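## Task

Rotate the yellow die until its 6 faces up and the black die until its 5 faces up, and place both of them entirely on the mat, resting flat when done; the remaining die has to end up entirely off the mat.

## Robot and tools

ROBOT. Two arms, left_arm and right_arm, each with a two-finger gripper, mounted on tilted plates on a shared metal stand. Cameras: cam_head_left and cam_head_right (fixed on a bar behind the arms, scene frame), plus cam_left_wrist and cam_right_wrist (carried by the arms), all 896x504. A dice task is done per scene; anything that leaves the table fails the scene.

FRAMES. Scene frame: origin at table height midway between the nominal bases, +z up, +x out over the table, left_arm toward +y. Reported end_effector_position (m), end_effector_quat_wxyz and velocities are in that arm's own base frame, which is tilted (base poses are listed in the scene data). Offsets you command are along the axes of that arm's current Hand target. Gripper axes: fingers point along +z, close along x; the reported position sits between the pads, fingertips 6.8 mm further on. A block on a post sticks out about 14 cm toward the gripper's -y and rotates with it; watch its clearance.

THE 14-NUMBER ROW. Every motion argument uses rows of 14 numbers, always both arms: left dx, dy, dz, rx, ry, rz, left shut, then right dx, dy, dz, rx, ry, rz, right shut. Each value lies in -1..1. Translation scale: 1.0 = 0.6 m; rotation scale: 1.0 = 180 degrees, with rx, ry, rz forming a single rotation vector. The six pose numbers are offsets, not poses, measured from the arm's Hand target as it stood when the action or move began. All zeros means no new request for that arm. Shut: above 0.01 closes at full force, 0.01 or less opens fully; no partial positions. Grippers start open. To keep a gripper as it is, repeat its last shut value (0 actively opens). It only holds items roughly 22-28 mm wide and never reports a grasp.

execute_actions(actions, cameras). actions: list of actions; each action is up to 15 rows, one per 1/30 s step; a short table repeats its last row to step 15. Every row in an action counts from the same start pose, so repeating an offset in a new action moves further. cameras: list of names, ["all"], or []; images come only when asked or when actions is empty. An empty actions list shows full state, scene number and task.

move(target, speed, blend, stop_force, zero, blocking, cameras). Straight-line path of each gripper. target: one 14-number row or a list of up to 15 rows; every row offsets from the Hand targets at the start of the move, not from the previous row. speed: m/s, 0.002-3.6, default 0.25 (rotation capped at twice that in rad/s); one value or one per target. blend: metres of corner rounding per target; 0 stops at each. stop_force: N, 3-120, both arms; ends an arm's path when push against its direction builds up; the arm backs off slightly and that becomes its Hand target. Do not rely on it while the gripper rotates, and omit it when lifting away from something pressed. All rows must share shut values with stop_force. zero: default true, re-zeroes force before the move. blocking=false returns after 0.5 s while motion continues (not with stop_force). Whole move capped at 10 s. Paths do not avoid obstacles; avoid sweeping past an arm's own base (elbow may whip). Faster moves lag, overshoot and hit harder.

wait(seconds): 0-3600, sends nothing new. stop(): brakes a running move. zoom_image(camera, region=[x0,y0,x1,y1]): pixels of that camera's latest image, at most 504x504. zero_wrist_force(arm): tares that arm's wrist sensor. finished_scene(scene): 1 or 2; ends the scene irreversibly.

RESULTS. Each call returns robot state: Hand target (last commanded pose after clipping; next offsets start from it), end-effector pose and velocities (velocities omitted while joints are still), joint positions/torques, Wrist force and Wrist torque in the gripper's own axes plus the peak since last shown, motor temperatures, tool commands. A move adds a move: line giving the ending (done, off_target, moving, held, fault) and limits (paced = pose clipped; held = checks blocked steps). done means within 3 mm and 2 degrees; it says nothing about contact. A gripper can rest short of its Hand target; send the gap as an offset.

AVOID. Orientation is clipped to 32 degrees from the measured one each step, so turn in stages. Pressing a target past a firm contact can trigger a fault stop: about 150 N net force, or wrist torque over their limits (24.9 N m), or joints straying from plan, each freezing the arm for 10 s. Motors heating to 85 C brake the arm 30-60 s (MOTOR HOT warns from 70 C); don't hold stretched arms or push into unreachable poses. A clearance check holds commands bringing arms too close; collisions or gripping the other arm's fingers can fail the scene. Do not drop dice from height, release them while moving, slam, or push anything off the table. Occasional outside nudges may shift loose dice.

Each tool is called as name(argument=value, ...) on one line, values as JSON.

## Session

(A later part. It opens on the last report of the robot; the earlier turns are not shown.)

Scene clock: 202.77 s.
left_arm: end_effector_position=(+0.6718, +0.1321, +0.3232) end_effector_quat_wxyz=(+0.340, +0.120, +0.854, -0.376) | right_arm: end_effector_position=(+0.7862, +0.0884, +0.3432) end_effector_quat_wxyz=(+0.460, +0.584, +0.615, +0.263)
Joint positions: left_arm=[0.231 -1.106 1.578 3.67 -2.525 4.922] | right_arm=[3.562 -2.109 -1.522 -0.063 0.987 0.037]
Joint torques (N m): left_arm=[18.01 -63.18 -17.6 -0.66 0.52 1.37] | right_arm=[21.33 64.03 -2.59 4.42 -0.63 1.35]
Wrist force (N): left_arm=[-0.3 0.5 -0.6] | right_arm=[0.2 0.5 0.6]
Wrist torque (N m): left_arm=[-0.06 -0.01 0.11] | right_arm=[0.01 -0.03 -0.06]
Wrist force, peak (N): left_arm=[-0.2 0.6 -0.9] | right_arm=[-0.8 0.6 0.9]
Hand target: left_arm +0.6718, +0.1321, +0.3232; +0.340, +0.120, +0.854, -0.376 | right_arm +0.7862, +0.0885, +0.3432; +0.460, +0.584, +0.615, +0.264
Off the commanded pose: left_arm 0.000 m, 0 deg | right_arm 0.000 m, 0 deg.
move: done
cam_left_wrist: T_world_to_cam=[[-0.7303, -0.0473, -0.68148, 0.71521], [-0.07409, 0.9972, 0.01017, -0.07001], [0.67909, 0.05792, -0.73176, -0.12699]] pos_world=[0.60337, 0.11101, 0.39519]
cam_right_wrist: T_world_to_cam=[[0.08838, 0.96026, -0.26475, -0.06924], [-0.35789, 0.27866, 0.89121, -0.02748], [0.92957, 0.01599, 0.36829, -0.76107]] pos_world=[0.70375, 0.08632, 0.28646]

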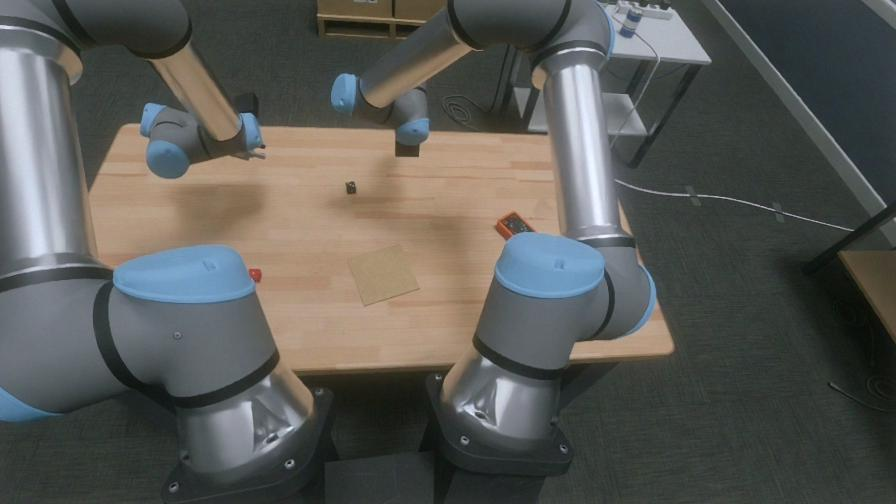

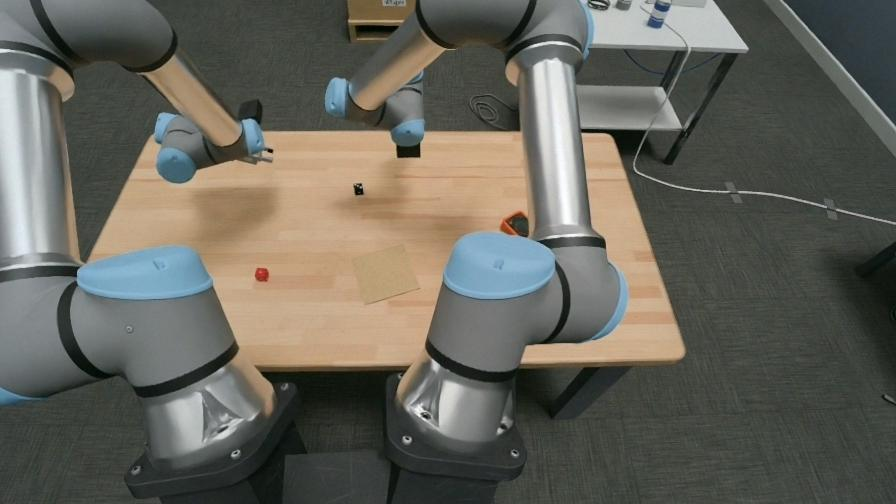

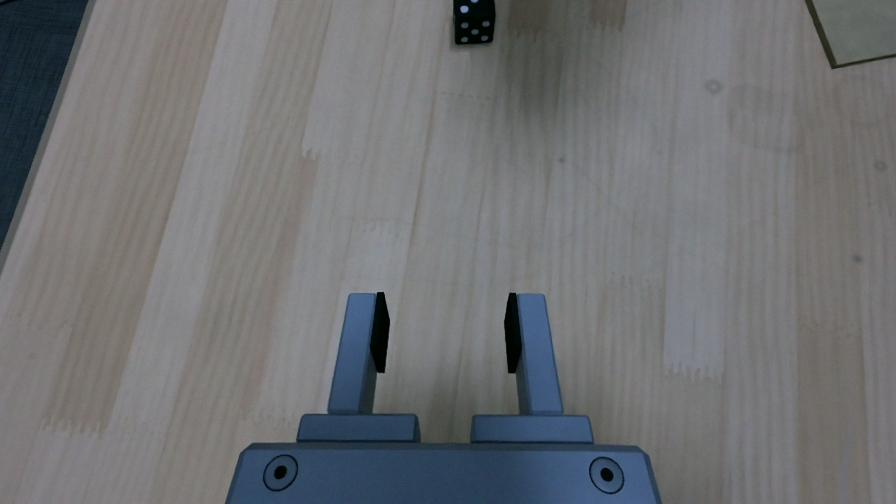

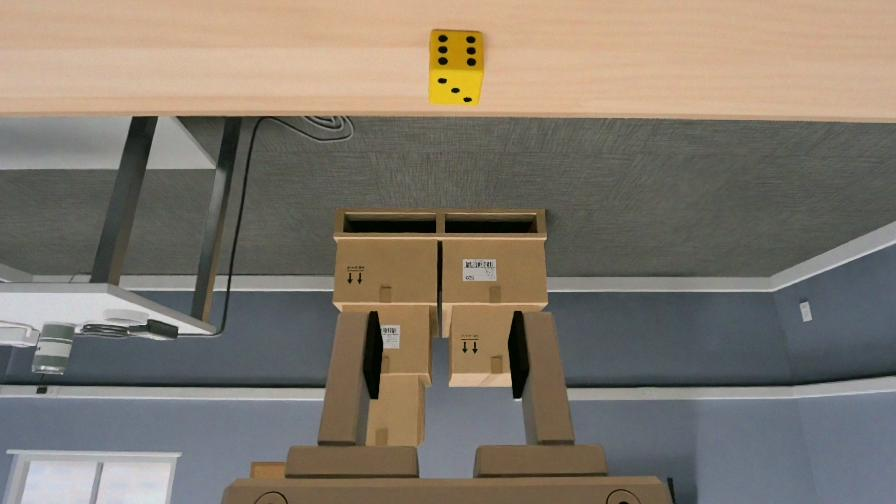

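move(target=[[0,0,0,0,0,0,0,0.0083,0.0665,0.2067,0.0278,0,0,0],[0,0,0,0,0,0,0,0.0083,0.0408,0.27,0.0278,0,0,0]], speed=[0.3,0.08], blend=0.005, stop_force=12, cameras=["cam_right_wrist","cam_head_right","cam_head_left"])

Scene clock: 225.20 s.
left_arm: end_effector_position=(+0.6718, +0.1321, +0.3232) end_effector_quat_wxyz=(+0.340, +0.120, +0.854, -0.376) | right_arm: end_effector_position=(+0.9398, +0.0631, +0.2921) end_effector_quat_wxyz=(+0.434, +0.604, +0.626, +0.236)
Joint positions: left_arm=[0.231 -1.106 1.578 3.67 -2.525 4.922] | right_arm=[3.449 -2.499 -0.92 -0.34 1.084 0.016]
Joint torques (N m): left_arm=[18.13 -62.75 -15.69 -0.49 0.35 1.57] | right_arm=[24.32 71.1 0.69 0.17 -2.17 1.88]
Wrist force (N): left_arm=[-0.2 0.4 -0.6] | right_arm=[0.0 0.1 0.7]
Wrist torque (N m): left_arm=[-0.06 -0.02 0.11] | right_arm=[-0.02 0.01 -0.07]
Wrist force, peak (N): left_arm=[-0.2 0.4 -0.9] | right_arm=[-0.1 0.9 1.7]
Hand target: left_arm +0.6718, +0.1321, +0.3232; +0.340, +0.120, +0.854, -0.376 | right_arm +0.9398, +0.0631, +0.2921; +0.434, +0.604, +0.626, +0.236
Off the commanded pose: left_arm 0.000 m, 0 deg | right_arm 0.000 m, 0 deg.
move: done
cam_right_wrist: T_world_to_cam=[[0.08784, 0.96077, -0.26307, -0.07205], [-0.27567, 0.27722, 0.92041, -0.00565], [0.95723, -0.00833, 0.28921, -0.88594]] pos_world=[0.85282, 0.06341, 0.24247]
Images, in order (width x height): cam_head_left 896x504, cam_head_right 896x504, cam_right_wrist 896x504.

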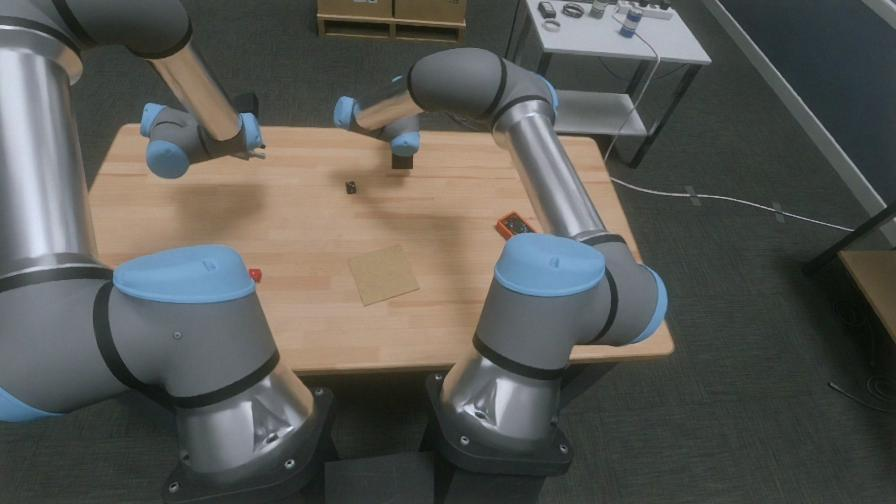

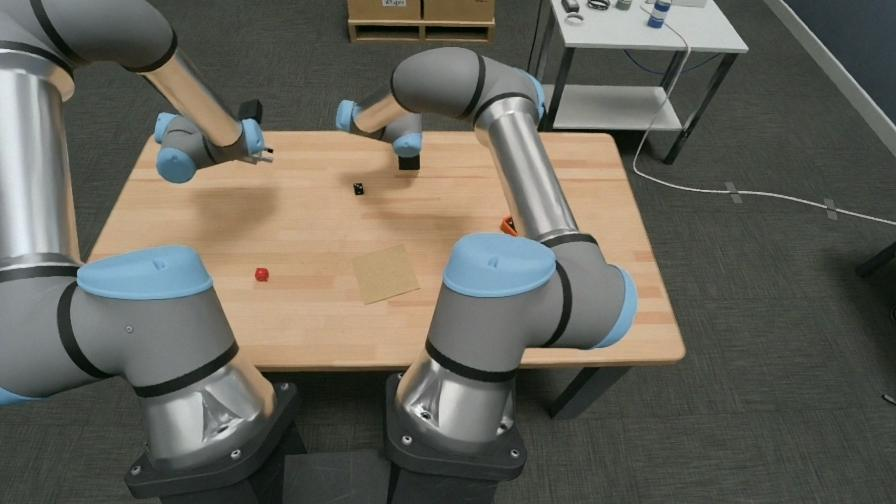

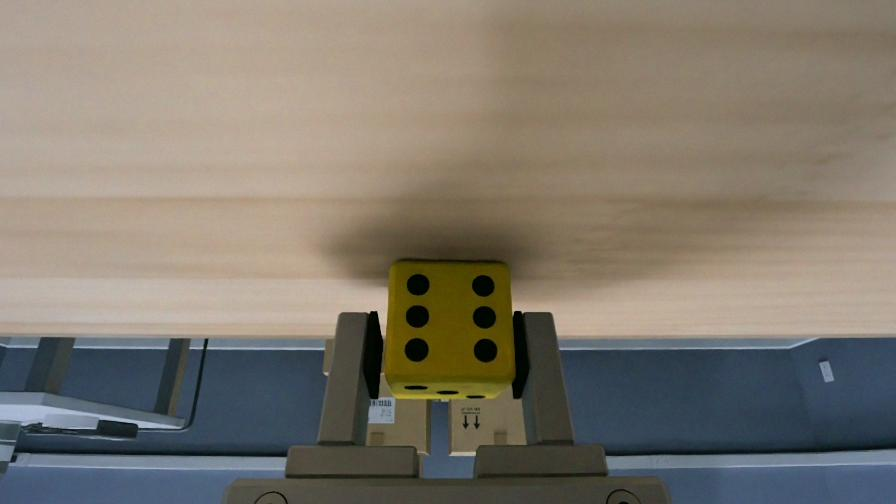

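execute_actions(actions=[[[0,0,0,0,0,0,0,0,0,0,0,0,0,1]]])

move(target=[[0,0,0,0,0,0,0,0,-0.031,-0.1837,0,0,0,1],[0,0,0,0,0,0,0,-0.2067,-0.6025,-0.4978,0.3644,0.2322,0.487,1]], speed=[0.25,0.5], blend=0.03, cameras=["all"])

Scene clock: 247.20 s.
left_arm: end_effector_position=(+0.6718, +0.1321, +0.3232) end_effector_quat_wxyz=(+0.340, +0.120, +0.854, -0.376) | right_arm: end_effector_position=(+0.9398, +0.0631, +0.2921) end_effector_quat_wxyz=(+0.434, +0.604, +0.626, +0.236)
Joint positions: left_arm=[0.231 -1.106 1.578 3.67 -2.525 4.922] | right_arm=[3.449 -2.499 -0.92 -0.34 1.084 0.016]
Joint torques (N m): left_arm=[17.4 -63.14 -17.12 -0.49 0.24 1.48] | right_arm=[23.08 68.71 1.11 0.27 -0.25 1.57]
Wrist force (N): left_arm=[-0.5 0.0 -0.7] | right_arm=[-0.1 0.2 0.5]
Wrist torque (N m): left_arm=[-0.10 0.02 0.11] | right_arm=[0.00 0.02 -0.07]
Wrist force, peak (N): left_arm=[-0.4 0.3 -0.8] | right_arm=[0.2 -0.2 0.9]
Hand target: left_arm +0.6718, +0.1321, +0.3232; +0.340, +0.120, +0.854, -0.376 | right_arm +0.9398, +0.0631, +0.2921; +0.434, +0.604, +0.626, +0.236
Off the commanded pose: left_arm 0.000 m, 0 deg | right_arm 0.000 m, 0 deg.

Scene clock: 249.83 s.
left_arm: end_effector_position=(+0.6718, +0.1321, +0.3232) end_effector_quat_wxyz=(+0.340, +0.120, +0.854, -0.376) | right_arm: end_effector_position=(+0.5657, -0.0144, +0.2173) end_effector_quat_wxyz=(-0.209, +0.870, +0.330, +0.301)
Joint positions: left_arm=[0.231 -1.106 1.578 3.67 -2.525 4.922] | right_arm=[3.162 -1.83 -2.043 -0.344 2.159 1.02]
Joint torques (N m): left_arm=[17.45 -62.97 -16.83 -0.75 0.45 1.56] | right_arm=[8.02 38.43 16.58 -0.3 2.31 -2]
Wrist force (N): left_arm=[-0.3 0.4 -0.5] | right_arm=[-0.3 0.6 0.7]
Wrist torque (N m): left_arm=[-0.07 -0.01 0.11] | right_arm=[0.11 0.06 0.03]
Wrist force, peak (N): left_arm=[0.0 0.4 -1.0] | right_arm=[-5.3 -0.8 -0.4]
Hand target: left_arm +0.6718, +0.1321, +0.3232; +0.340, +0.120, +0.854, -0.376 | right_arm +0.5657, -0.0143, +0.2173; -0.209, +0.870, +0.330, +0.301 (not the last commanded pose)
Off the commanded pose: left_arm 0.000 m, 0 deg | right_arm 0.098 m, 28 deg.
move: held (right_arm; a check stopped the path); path passed 1 of 2 targets; limits=held
pose unreachable (right arm): on one or more control steps of this call, first in action 0 (counted from 0), this arm could not follow its commanded pose, so it was not sent that pose on those steps. It may still have moved: this result reports where it is.
cause: moving toward the commanded pose would bring two parts of the arm too close to each other (its gripper and another part of the arm, with joints 4 (wrist 1) to 6 (wrist 3) between them, 8 mm apart when it was first held).
cam_left_wrist: T_world_to_cam=[[-0.7303, -0.0473, -0.68148, 0.71521], [-0.07409, 0.9972, 0.01017, -0.07001], [0.67909, 0.05792, -0.73176, -0.12699]] pos_world=[0.60337, 0.11101, 0.39519]
cam_right_wrist: T_world_to_cam=[[0.58759, 0.45081, 0.67194, -0.47771], [0.15935, -0.87863, 0.45013, -0.17894], [0.79331, -0.15742, -0.58812, -0.22565]] pos_world=[0.48822, 0.02261, 0.26883]

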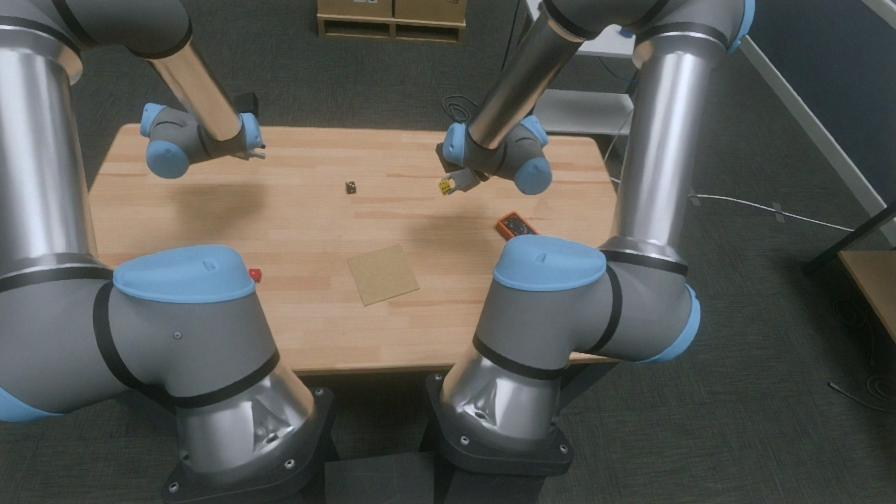

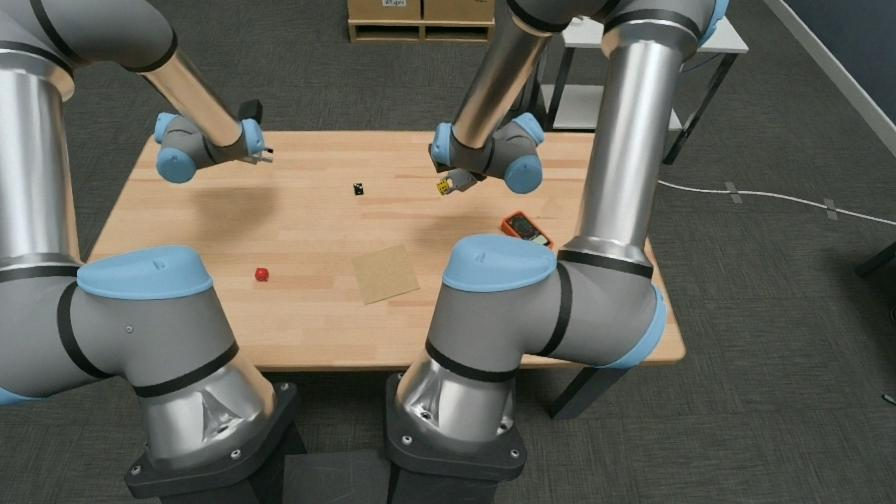

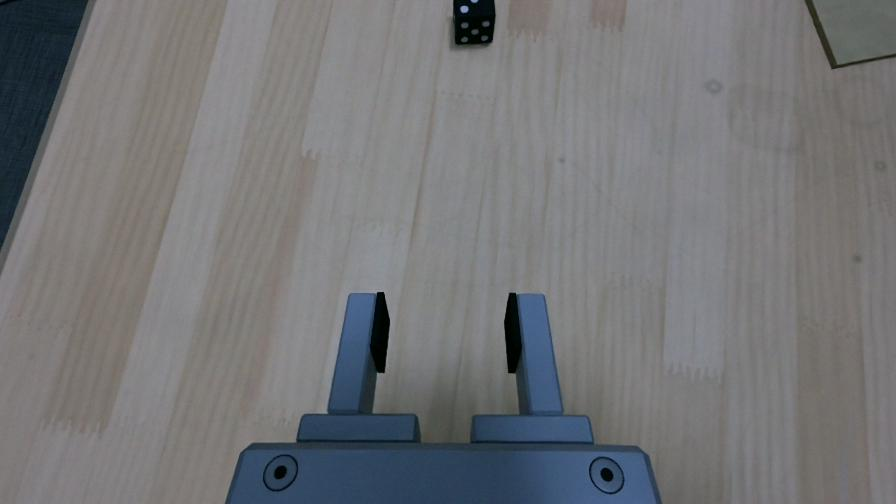

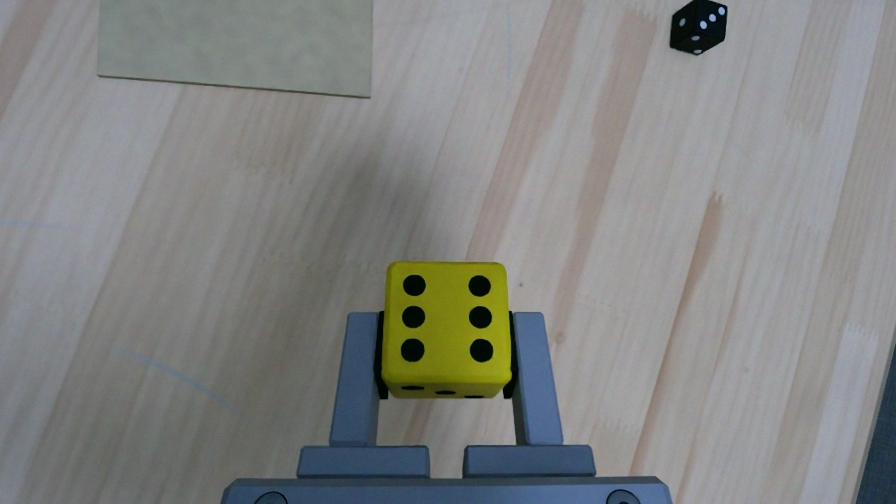

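move(target=[0,0,0,0,0,0,0,-0.103,-0.07,-0.0065,0.0799,0.104,0.1435,1], speed=0.4)

Scene clock: 264.70 s.
left_arm: end_effector_position=(+0.6718, +0.1321, +0.3232) end_effector_quat_wxyz=(+0.340, +0.120, +0.854, -0.376) | right_arm: end_effector_position=(+0.5643, -0.0142, +0.2166) end_effector_quat_wxyz=(-0.215, +0.870, +0.325, +0.302)
Joint positions: left_arm=[0.231 -1.106 1.578 3.67 -2.525 4.922] | right_arm=[3.159 -1.831 -2.047 -0.336 2.169 1.029]
Joint torques (N m): left_arm=[17.99 -61.78 -16.84 -0.62 0.39 1.63] | right_arm=[2.65 42.01 16.02 -0.27 -1.14 -2.06]
Wrist force (N): left_arm=[-0.1 0.2 -0.6] | right_arm=[-0.1 0.4 0.4]
Wrist torque (N m): left_arm=[-0.08 -0.03 0.11] | right_arm=[0.08 0.04 -0.06]
Wrist force, peak (N): left_arm=[-0.3 0.4 -1.0] | right_arm=[-1.4 0.0 0.5]
Hand target: left_arm +0.6718, +0.1321, +0.3232; +0.340, +0.120, +0.854, -0.376 | right_arm +0.5643, -0.0142, +0.2167; -0.215, +0.870, +0.326, +0.302 (not the last commanded pose)
Off the commanded pose: left_arm 0.000 m, 0 deg | right_arm 0.073 m, 34 deg.
move: held (right_arm; a check stopped the path); limits=held
pose unreachable (right arm): on one or more control steps of this call, first in action 0 (counted from 0), this arm could not follow its commanded pose, so it was not sent that pose on those steps. It may still have moved: this result reports where it is.
cause: moving toward the commanded pose would bring two parts of the arm too close to each other (its gripper and another part of the arm, with joints 4 (wrist 1) to 6 (wrist 3) between them, 6 mm apart when it was first held).

move(target=[[0,0,0,0,0,0,0,0,0,0,0,0,0.13,1],[0,0,0,0,0,0,0,-0.103,-0.07,-0.0065,0.0799,0.104,0.1435,1]], speed=0.4, blend=0.03, cameras=["cam_head_right","cam_right_wrist"])

Scene clock: 273.27 s.
left_arm: end_effector_position=(+0.6718, +0.1321, +0.3232) end_effector_quat_wxyz=(+0.340, +0.120, +0.854, -0.376) | right_arm: end_effector_position=(+0.4961, -0.0142, +0.1858) end_effector_quat_wxyz=(-0.432, +0.827, +0.120, +0.340)
Joint positions: left_arm=[0.231 -1.106 1.578 3.67 -2.525 4.922] | right_arm=[3.057 -2.01 -2.259 0.333 2.552 1.628]
Joint torques (N m): left_arm=[17.09 -61.34 -16.03 -0.85 0.47 1.25] | right_arm=[4.21 47.53 5.8 4.61 3.12 -0.14]
Wrist force (N): left_arm=[-0.2 0.3 -0.6] | right_arm=[-0.5 -0.2 0.7]
Wrist torque (N m): left_arm=[-0.08 -0.02 0.11] | right_arm=[0.08 0.11 -0.01]
Wrist force, peak (N): left_arm=[0.1 0.6 -1.0] | right_arm=[-1.5 -0.1 0.3]
Hand target: left_arm +0.6718, +0.1321, +0.3232; +0.340, +0.120, +0.854, -0.376 | right_arm +0.4961, -0.0142, +0.1859; -0.432, +0.827, +0.120, +0.340
Off the commanded pose: left_arm 0.000 m, 0 deg | right_arm 0.000 m, 0 deg.
move: done
cam_right_wrist: T_world_to_cam=[[0.72795, -0.09567, 0.67892, -0.49443], [-0.03092, -0.99379, -0.10689, 0.0427], [0.68493, 0.05682, -0.72639, -0.10643]] pos_world=[0.43414, 0.00118, 0.26294]

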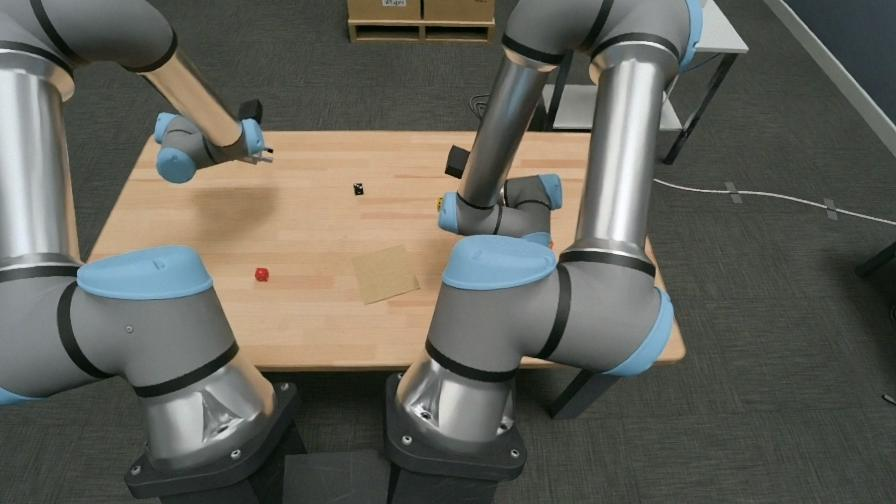

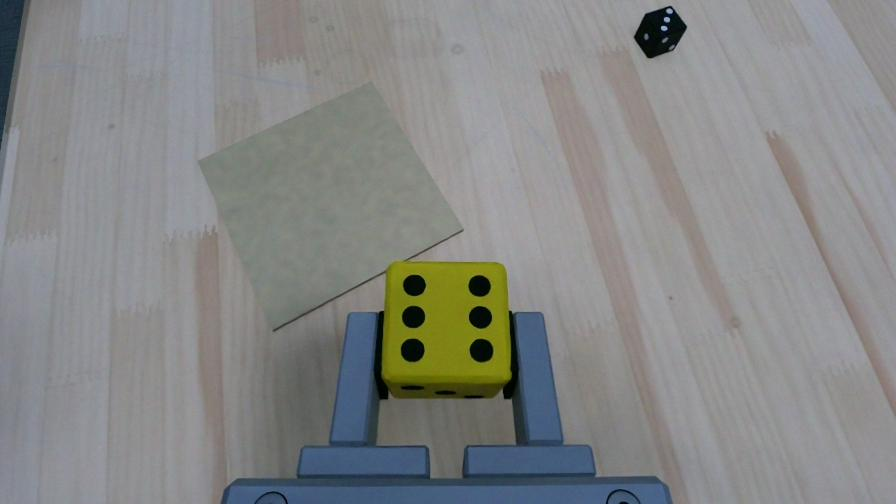

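move(target=[0,0,0,0,0,0,0,-0.0947,0.1738,0.2458,0.0167,0,0,1], speed=0.3)

move(target=[0,0,0,0,0,0,0,0,0.0605,0.0206,0,0,0,1], speed=0.025, stop_force=6, cameras=["cam_head_right","cam_head_left","cam_right_wrist"])

Scene clock: 291.03 s.
left_arm: end_effector_position=(+0.6718, +0.1321, +0.3232) end_effector_quat_wxyz=(+0.340, +0.120, +0.854, -0.376) | right_arm: end_effector_position=(+0.5729, +0.0461, +0.0238) end_effector_quat_wxyz=(-0.453, +0.815, +0.129, +0.337)
Joint positions: left_arm=[0.231 -1.106 1.578 3.67 -2.525 4.922] | right_arm=[3.181 -2.545 -1.984 0.725 2.512 1.783]
Joint torques (N m): left_arm=[17.3 -63.01 -16.24 -0.95 0.43 1.27] | right_arm=[-0.18 28.31 -7.32 1.5 3.22 -1.82]
Wrist force (N): left_arm=[-0.2 0.0 -0.4] | right_arm=[0.0 0.2 0.7]
Wrist torque (N m): left_arm=[-0.10 -0.02 0.11] | right_arm=[0.11 0.04 -0.01]
Wrist force, peak (N): left_arm=[-0.1 0.5 -1.1] | right_arm=[-1.0 1.5 2.3]
Hand target: left_arm +0.6718, +0.1321, +0.3232; +0.340, +0.120, +0.854, -0.376 | right_arm +0.5730, +0.0461, +0.0237; -0.453, +0.815, +0.129, +0.337
Off the commanded pose: left_arm 0.000 m, 0 deg | right_arm 0.000 m, 0 deg.
move: done

Scene clock: 293.37 s.
left_arm: end_effector_position=(+0.6718, +0.1321, +0.3232) end_effector_quat_wxyz=(+0.340, +0.120, +0.854, -0.376) | right_arm: end_effector_position=(+0.5919, +0.0382, +0.0015) end_effector_quat_wxyz=(-0.453, +0.815, +0.129, +0.337)
Joint positions: left_arm=[0.231 -1.106 1.578 3.67 -2.525 4.922] | right_arm=[3.164 -2.608 -1.907 0.696 2.525 1.765]
Joint torques (N m): left_arm=[17.13 -63.02 -16.96 -0.78 0.41 1.16] | right_arm=[10.63 48.25 -16.72 3.47 1.16 2.16]
Wrist force (N): left_arm=[-0.3 0.4 -0.5] | right_arm=[-0.2 -7.4 -0.4]
Wrist torque (N m): left_arm=[-0.07 -0.01 0.11] | right_arm=[0.17 0.03 -0.25]
Wrist force, peak (N): left_arm=[-0.2 0.6 -0.8] | right_arm=[-2.3 -33.6 -18.0]
Hand target: left_arm +0.6718, +0.1321, +0.3232; +0.340, +0.120, +0.854, -0.376 | right_arm +0.5919, +0.0382, +0.0015; -0.453, +0.815, +0.129, +0.337 (not the last commanded pose)
Off the commanded pose: left_arm 0.000 m, 0 deg | right_arm 0.008 m, 0 deg.
move: contact (right_arm)
cam_right_wrist: T_world_to_cam=[[0.7277, -0.09665, 0.67905, -0.43377], [0.00454, -0.98932, -0.14567, 0.05696], [0.68588, 0.10909, -0.71949, -0.31139]] pos_world=[0.52898, 0.04839, 0.07881]
Images, in order (width x height): cam_head_left 896x504, cam_head_right 896x504, cam_right_wrist 896x504.

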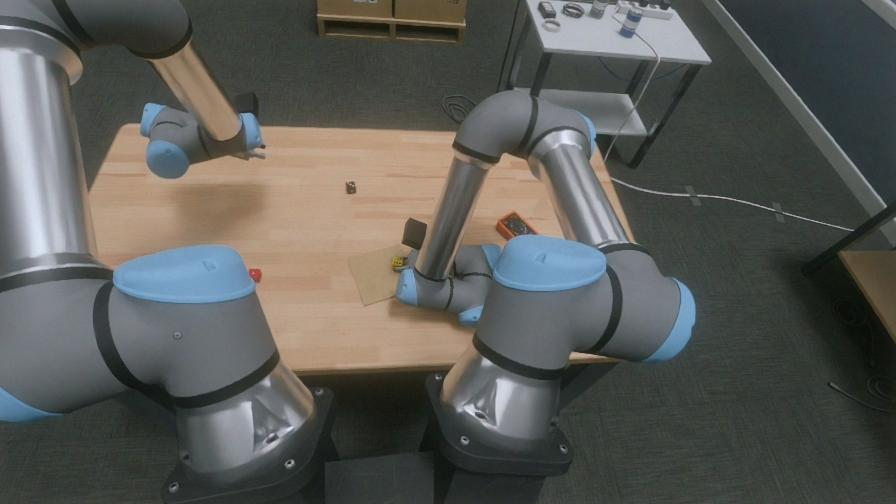

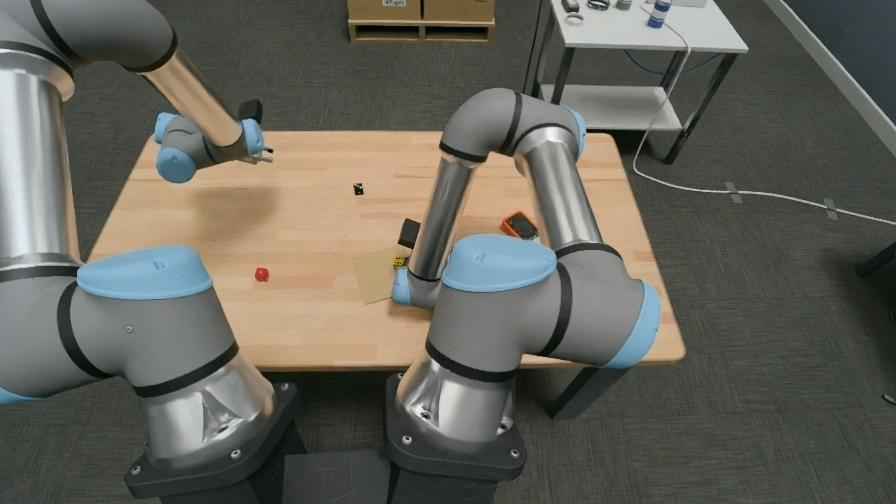

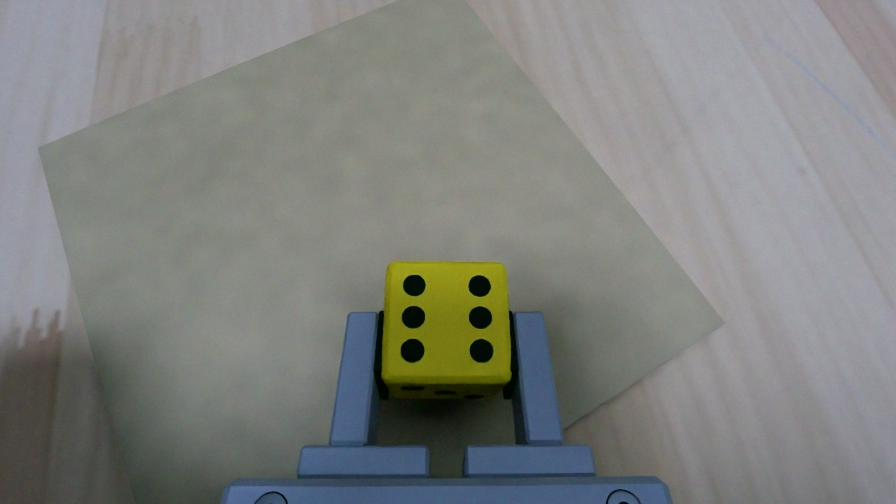

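execute_actions(actions=[[[0,0,0,0,0,0,0,0,0,0,0,0,0,0]]])

move(target=[[0,0,0,0,0,0,0,0,0,-0.1,0,0,0,0],[0,0,0,0,0,0,0,0,-0.315,-0.22,0,0,0,0]], speed=[0.12,0.3], blend=0.01, cameras=["all"])

Scene clock: 299.37 s.
left_arm: end_effector_position=(+0.6718, +0.1321, +0.3232) end_effector_quat_wxyz=(+0.340, +0.120, +0.854, -0.376) | right_arm: end_effector_position=(+0.5919, +0.0382, +0.0015) end_effector_quat_wxyz=(-0.453, +0.815, +0.129, +0.337)
Joint positions: left_arm=[0.231 -1.106 1.578 3.67 -2.525 4.922] | right_arm=[3.164 -2.608 -1.907 0.696 2.525 1.765]
Joint torques (N m): left_arm=[16.34 -61.75 -16.61 -1.02 0.47 0.89] | right_arm=[10.87 49.65 -19.73 3.66 1.34 1.59]
Wrist force (N): left_arm=[-0.2 0.3 -0.9] | right_arm=[0.2 -0.2 1.0]
Wrist torque (N m): left_arm=[-0.08 -0.02 0.11] | right_arm=[0.11 0.04 -0.20]
Wrist force, peak (N): left_arm=[-0.2 0.4 -1.0] | right_arm=[-0.1 -7.6 -0.4]
Hand target: left_arm +0.6718, +0.1321, +0.3232; +0.340, +0.120, +0.854, -0.376 | right_arm +0.5919, +0.0382, +0.0015; -0.453, +0.815, +0.129, +0.337
Off the commanded pose: left_arm 0.000 m, 0 deg | right_arm 0.000 m, 0 deg.

Scene clock: 301.07 s.
left_arm: end_effector_position=(+0.6718, +0.1321, +0.3232) end_effector_quat_wxyz=(+0.340, +0.120, +0.854, -0.376) | right_arm: end_effector_position=(+0.4375, +0.0343, +0.1726) end_effector_quat_wxyz=(-0.453, +0.815, +0.129, +0.337)
Joint positions: left_arm=[0.231 -1.106 1.578 3.67 -2.525 4.922] | right_arm=[3.163 -2.026 -2.424 0.63 2.526 1.763]
Joint torques (N m): left_arm=[17.59 -62.65 -16.69 -1 0.34 1.39] | right_arm=[-5.97 42.27 -7.3 4.28 3.04 -0.25]
Wrist force (N): left_arm=[-0.1 0.3 -0.8] | right_arm=[0.4 0.2 1.3]
Wrist torque (N m): left_arm=[-0.08 -0.02 0.11] | right_arm=[0.12 0.01 -0.02]
Wrist force, peak (N): left_arm=[-0.3 0.5 -0.9] | right_arm=[0.5 2.0 0.8]
Hand target: left_arm +0.6718, +0.1321, +0.3232; +0.340, +0.120, +0.854, -0.376 | right_arm +0.4374, +0.0343, +0.1727; -0.453, +0.815, +0.129, +0.337
Off the commanded pose: left_arm 0.000 m, 0 deg | right_arm 0.000 m, 0 deg.
move: done
cam_left_wrist: T_world_to_cam=[[-0.7303, -0.0473, -0.68148, 0.71521], [-0.07409, 0.9972, 0.01017, -0.07001], [0.67909, 0.05792, -0.73176, -0.12699]] pos_world=[0.60337, 0.11101, 0.39519]
cam_right_wrist: T_world_to_cam=[[0.72775, -0.09657, 0.67901, -0.43806], [0.00465, -0.98932, -0.14569, 0.07869], [0.68583, 0.10918, -0.71953, -0.08201]] pos_world=[0.37468, 0.04449, 0.24991]

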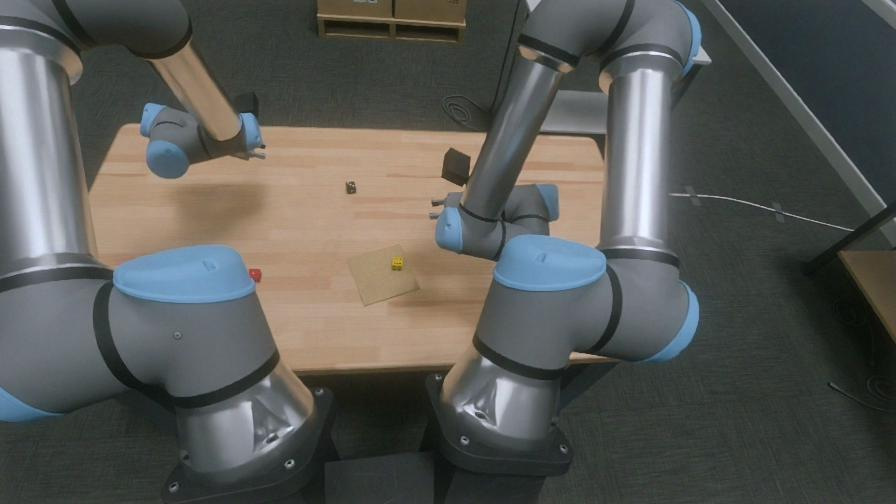

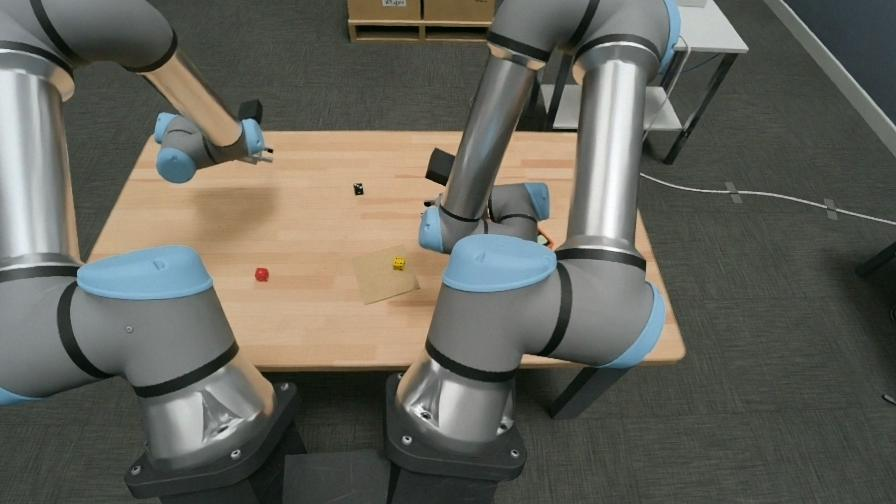

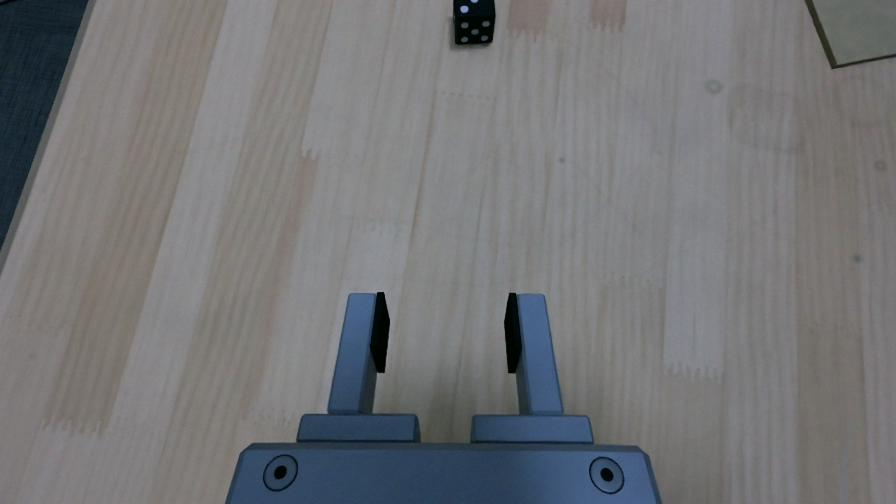

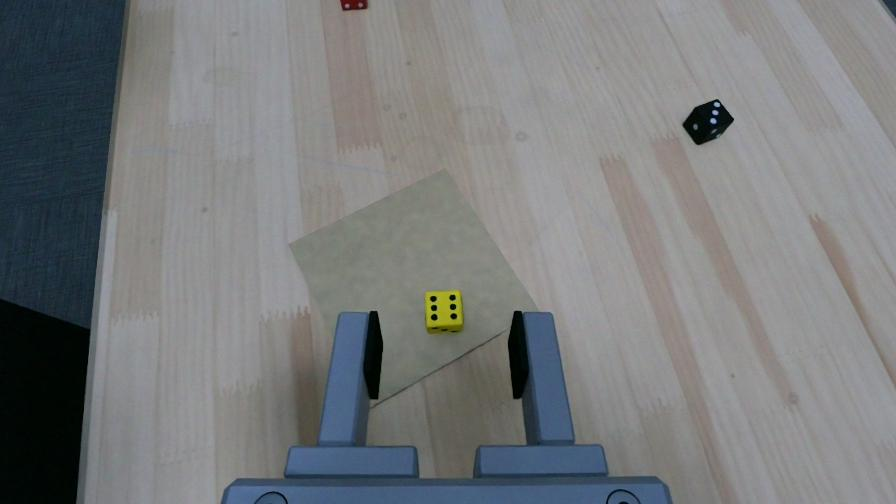

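move(target=[0.0243,0.0603,0.3313,0.022,0,0,0,0,0,0,0,0,0,0], speed=0.25, cameras=["cam_left_wrist","cam_head_right"])

Scene clock: 323.83 s.
left_arm: end_effector_position=(+0.7750, +0.0126, +0.1965) end_effector_quat_wxyz=(+0.335, +0.132, +0.840, -0.405) | right_arm: end_effector_position=(+0.4374, +0.0343, +0.1727) end_effector_quat_wxyz=(-0.453, +0.815, +0.129, +0.337)
Joint positions: left_arm=[0.041 -0.755 1.411 3.296 -2.477 4.68] | right_arm=[3.163 -2.026 -2.425 0.63 2.526 1.763]
Joint torques (N m): left_arm=[6.16 -46.26 -3.35 -2.22 -3.21 0.7] | right_arm=[-8.39 49.46 -18.31 4.47 2.72 2.07]
Wrist force (N): left_arm=[-0.1 0.2 -0.5] | right_arm=[0.3 0.2 1.4]
Wrist torque (N m): left_arm=[-0.08 -0.03 -0.08] | right_arm=[0.12 0.02 -0.02]
Wrist force, peak (N): left_arm=[-0.4 -0.1 -2.5] | right_arm=[0.2 0.4 1.7]
Hand target: left_arm +0.7750, +0.0126, +0.1964; +0.335, +0.132, +0.840, -0.405 | right_arm +0.4374, +0.0343, +0.1727; -0.453, +0.815, +0.129, +0.337
Off the commanded pose: left_arm 0.000 m, 0 deg | right_arm 0.000 m, 0 deg.
move: done
cam_left_wrist: T_world_to_cam=[[-0.73013, -0.04821, -0.6816, 0.69847], [-0.02765, 0.99878, -0.04102, 0.03221], [0.68275, -0.0111, -0.73057, -0.28515]] pos_world=[0.70555, -0.00166, 0.26909]
Images, in order (width x height): cam_head_right 896x504, cam_left_wrist 896x504.

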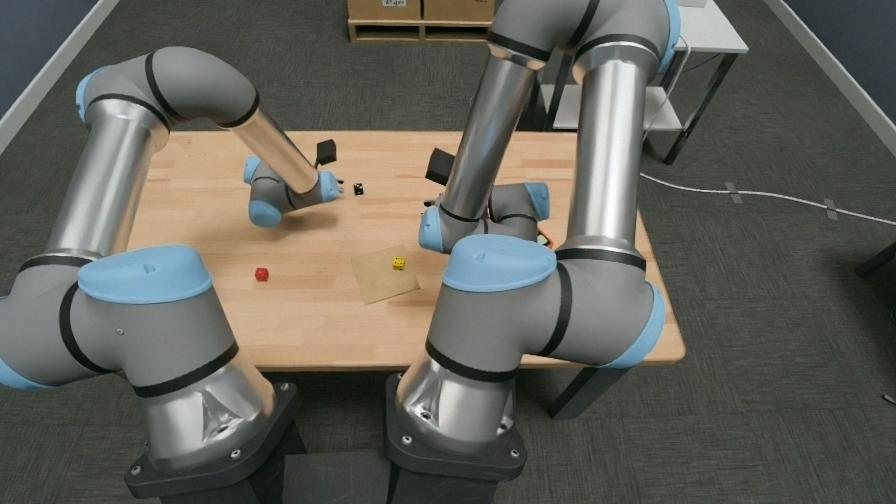

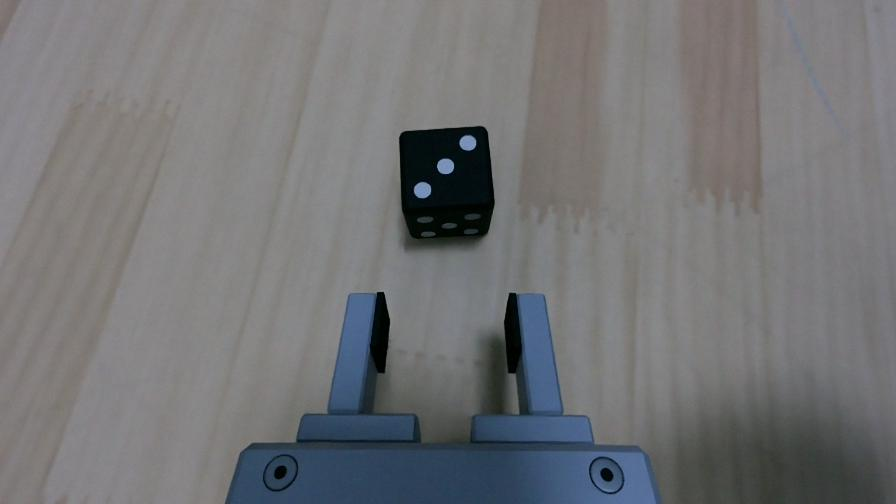

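move(target=[0,0,0.0733,0,0,0,0,0,0,0,0,0,0,0], speed=0.08, stop_force=10, cameras=["cam_left_wrist"])

Scene clock: 330.77 s.
left_arm: end_effector_position=(+0.7951, -0.0212, +0.1768) end_effector_quat_wxyz=(+0.335, +0.132, +0.840, -0.405) | right_arm: end_effector_position=(+0.4374, +0.0343, +0.1727) end_effector_quat_wxyz=(-0.453, +0.815, +0.129, +0.337)
Joint positions: left_arm=[-0.008 -0.691 1.355 3.245 -2.442 4.625] | right_arm=[3.163 -2.026 -2.425 0.63 2.526 1.763]
Joint torques (N m): left_arm=[8.06 -60.98 1.41 -0.83 -3.26 1.57] | right_arm=[-8.67 49.41 -18.44 4.53 2.29 1.83]
Wrist force (N): left_arm=[-0.2 0.3 -0.7] | right_arm=[0.3 0.2 1.6]
Wrist torque (N m): left_arm=[-0.07 -0.01 -0.01] | right_arm=[0.12 0.01 -0.02]
Wrist force, peak (N): left_arm=[-0.4 0.3 -1.7] | right_arm=[0.5 0.1 1.6]
Hand target: left_arm +0.7951, -0.0212, +0.1768; +0.335, +0.132, +0.840, -0.405 | right_arm +0.4374, +0.0343, +0.1727; -0.453, +0.815, +0.129, +0.337
Off the commanded pose: left_arm 0.000 m, 0 deg | right_arm 0.000 m, 0 deg.
move: done
cam_left_wrist: T_world_to_cam=[[-0.73013, -0.04835, -0.6816, 0.69808], [-0.02776, 0.99877, -0.04111, 0.06581], [0.68275, -0.0111, -0.73057, -0.31364]] pos_world=[0.72565, -0.03546, 0.24938]

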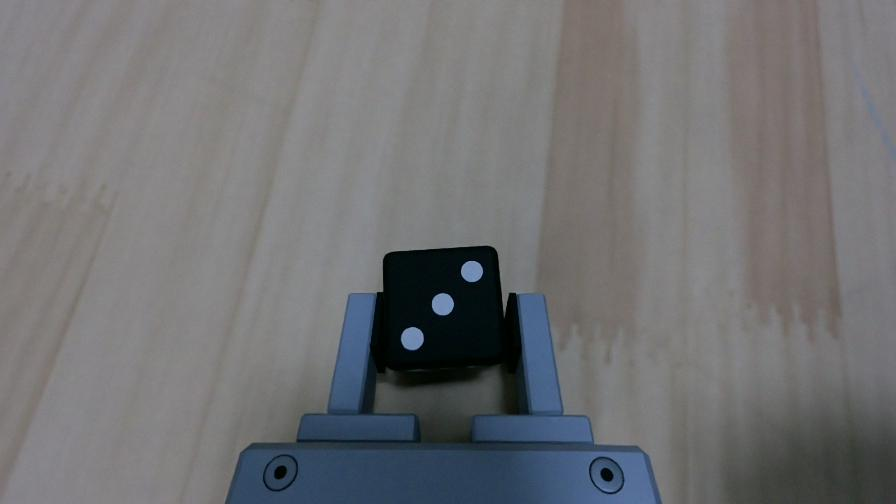

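execute_actions(actions=[[[0,0,0,0,0,0,1,0,0,0,0,0,0,0]]])

move(target=[[0,-0.1217,-0.0548,0,0,0,1,0.0725,-0.024,-0.448,-0.23,0,0,0]], speed=0.35)

move(target=[0.3925,-0.1711,-0.0527,-0.393,-0.1862,-0.4578,1,0,0,0,0,0,0,0], speed=0.5, cameras=["all"])

Scene clock: 360.27 s.
left_arm: end_effector_position=(+0.7951, -0.0212, +0.1768) end_effector_quat_wxyz=(+0.335, +0.132, +0.840, -0.405) | right_arm: end_effector_position=(+0.4374, +0.0343, +0.1727) end_effector_quat_wxyz=(-0.453, +0.815, +0.129, +0.337)
Joint positions: left_arm=[-0.008 -0.691 1.355 3.245 -2.442 4.625] | right_arm=[3.163 -2.026 -2.425 0.63 2.526 1.763]
Joint torques (N m): left_arm=[8.3 -60.5 -1.44 -1.35 -2.29 0.52] | right_arm=[-7.03 49.27 -19.58 4.33 1.82 1.99]
Wrist force (N): left_arm=[-0.4 -0.1 -1.0] | right_arm=[0.5 0.2 1.3]
Wrist torque (N m): left_arm=[-0.06 0.00 -0.03] | right_arm=[0.13 0.00 -0.02]
Wrist force, peak (N): left_arm=[-0.3 -0.1 -1.2] | right_arm=[0.4 0.0 1.8]
Hand target: left_arm +0.7951, -0.0212, +0.1768; +0.335, +0.132, +0.840, -0.405 | right_arm +0.4374, +0.0343, +0.1727; -0.453, +0.815, +0.129, +0.337
Off the commanded pose: left_arm 0.000 m, 0 deg | right_arm 0.000 m, 0 deg.

Scene clock: 361.83 s.
left_arm: end_effector_position=(+0.7441, -0.0426, +0.2347) end_effector_quat_wxyz=(+0.335, +0.132, +0.840, -0.405) | right_arm: end_effector_position=(+0.3462, -0.1838, +0.3086) end_effector_quat_wxyz=(-0.136, +0.923, +0.002, +0.361)
Joint positions: left_arm=[-0.041 -0.873 1.532 3.224 -2.418 4.59] | right_arm=[2.754 -1.234 -2.379 -0.462 2.077 1.349]
Joint torques (N m): left_arm=[5.77 -40.77 -13.97 -4 -2.78 1.53] | right_arm=[-9.83 20.72 -2.12 1.57 0.12 1.3]
Wrist force (N): left_arm=[0.0 0.5 -0.4] | right_arm=[0.1 0.3 0.6]
Wrist torque (N m): left_arm=[-0.06 -0.03 0.14] | right_arm=[0.05 -0.03 -0.18]
Wrist force, peak (N): left_arm=[-0.2 1.2 -0.8] | right_arm=[0.3 0.3 2.9]
Hand target: left_arm +0.7441, -0.0425, +0.2347; +0.335, +0.132, +0.840, -0.405 | right_arm +0.3462, -0.1838, +0.3085; -0.136, +0.923, +0.002, +0.360
Off the commanded pose: left_arm 0.000 m, 0 deg | right_arm 0.000 m, 0 deg.
move: done

Scene clock: 364.40 s.
left_arm: end_effector_position=(+0.5048, -0.0955, +0.1518) end_effector_quat_wxyz=(-0.214, +0.713, -0.668, +0.020) | right_arm: end_effector_position=(+0.3462, -0.1838, +0.3085) end_effector_quat_wxyz=(-0.136, +0.923, +0.002, +0.360)
Joint positions: left_arm=[-0.613 -1.426 2.17 3.861 -1.15 2.486] | right_arm=[2.754 -1.234 -2.379 -0.462 2.077 1.349]
Joint torques (N m): left_arm=[3.39 -18.07 0.65 -0.49 1.41 -1.71] | right_arm=[-12.89 14.07 -3.59 -0.11 -1.64 -1.93]
Wrist force (N): left_arm=[-0.8 -0.9 -0.1] | right_arm=[0.2 0.3 0.6]
Wrist torque (N m): left_arm=[-0.11 -0.02 -0.19] | right_arm=[0.05 -0.04 -0.18]
Wrist force, peak (N): left_arm=[-0.8 1.3 -0.3] | right_arm=[0.6 0.2 0.6]
Hand target: left_arm +0.5047, -0.0954, +0.1517; -0.214, +0.713, -0.668, +0.020 | right_arm +0.3462, -0.1838, +0.3085; -0.136, +0.923, +0.002, +0.360
Off the commanded pose: left_arm 0.000 m, 0 deg | right_arm 0.000 m, 0 deg.
move: done
cam_left_wrist: T_world_to_cam=[[0.09725, -0.9583, -0.2687, -0.10175], [-0.85035, -0.22029, 0.4779, 0.35086], [-0.51716, 0.18201, -0.83631, 0.50568]] pos_world=[0.56976, -0.11225, 0.22789]
cam_right_wrist: T_world_to_cam=[[0.73075, -0.08423, 0.67743, -0.48316], [-0.44131, -0.8154, 0.37466, -0.09113], [0.52082, -0.57274, -0.63302, 0.00728]] pos_world=[0.30906, -0.11083, 0.36606]

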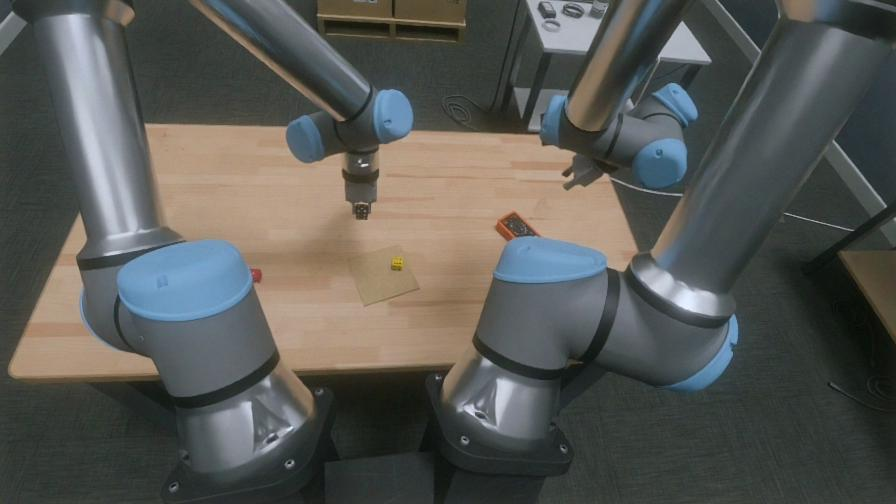

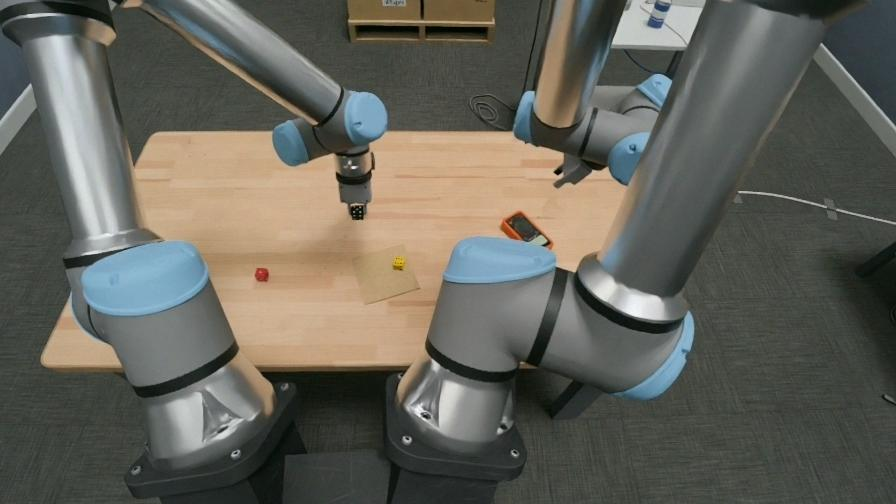

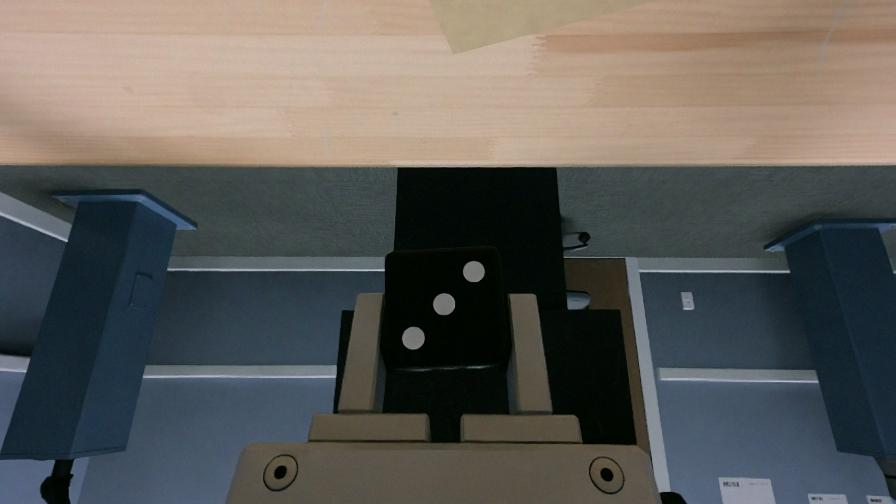

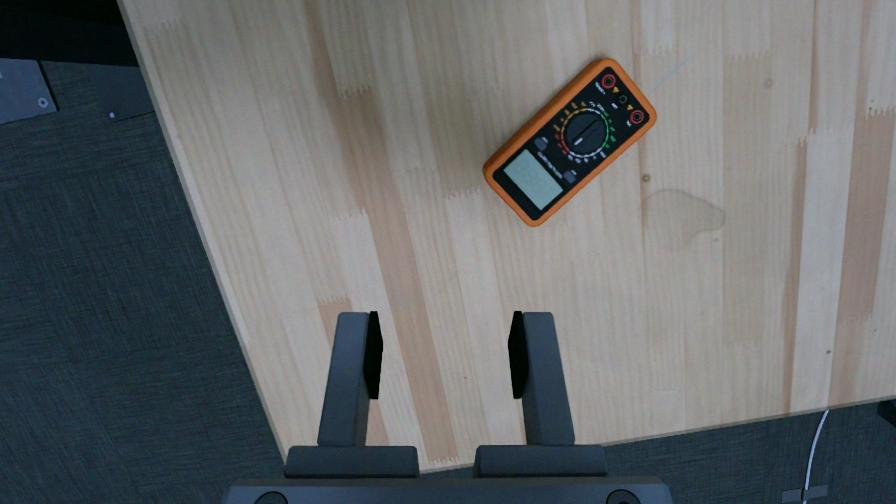

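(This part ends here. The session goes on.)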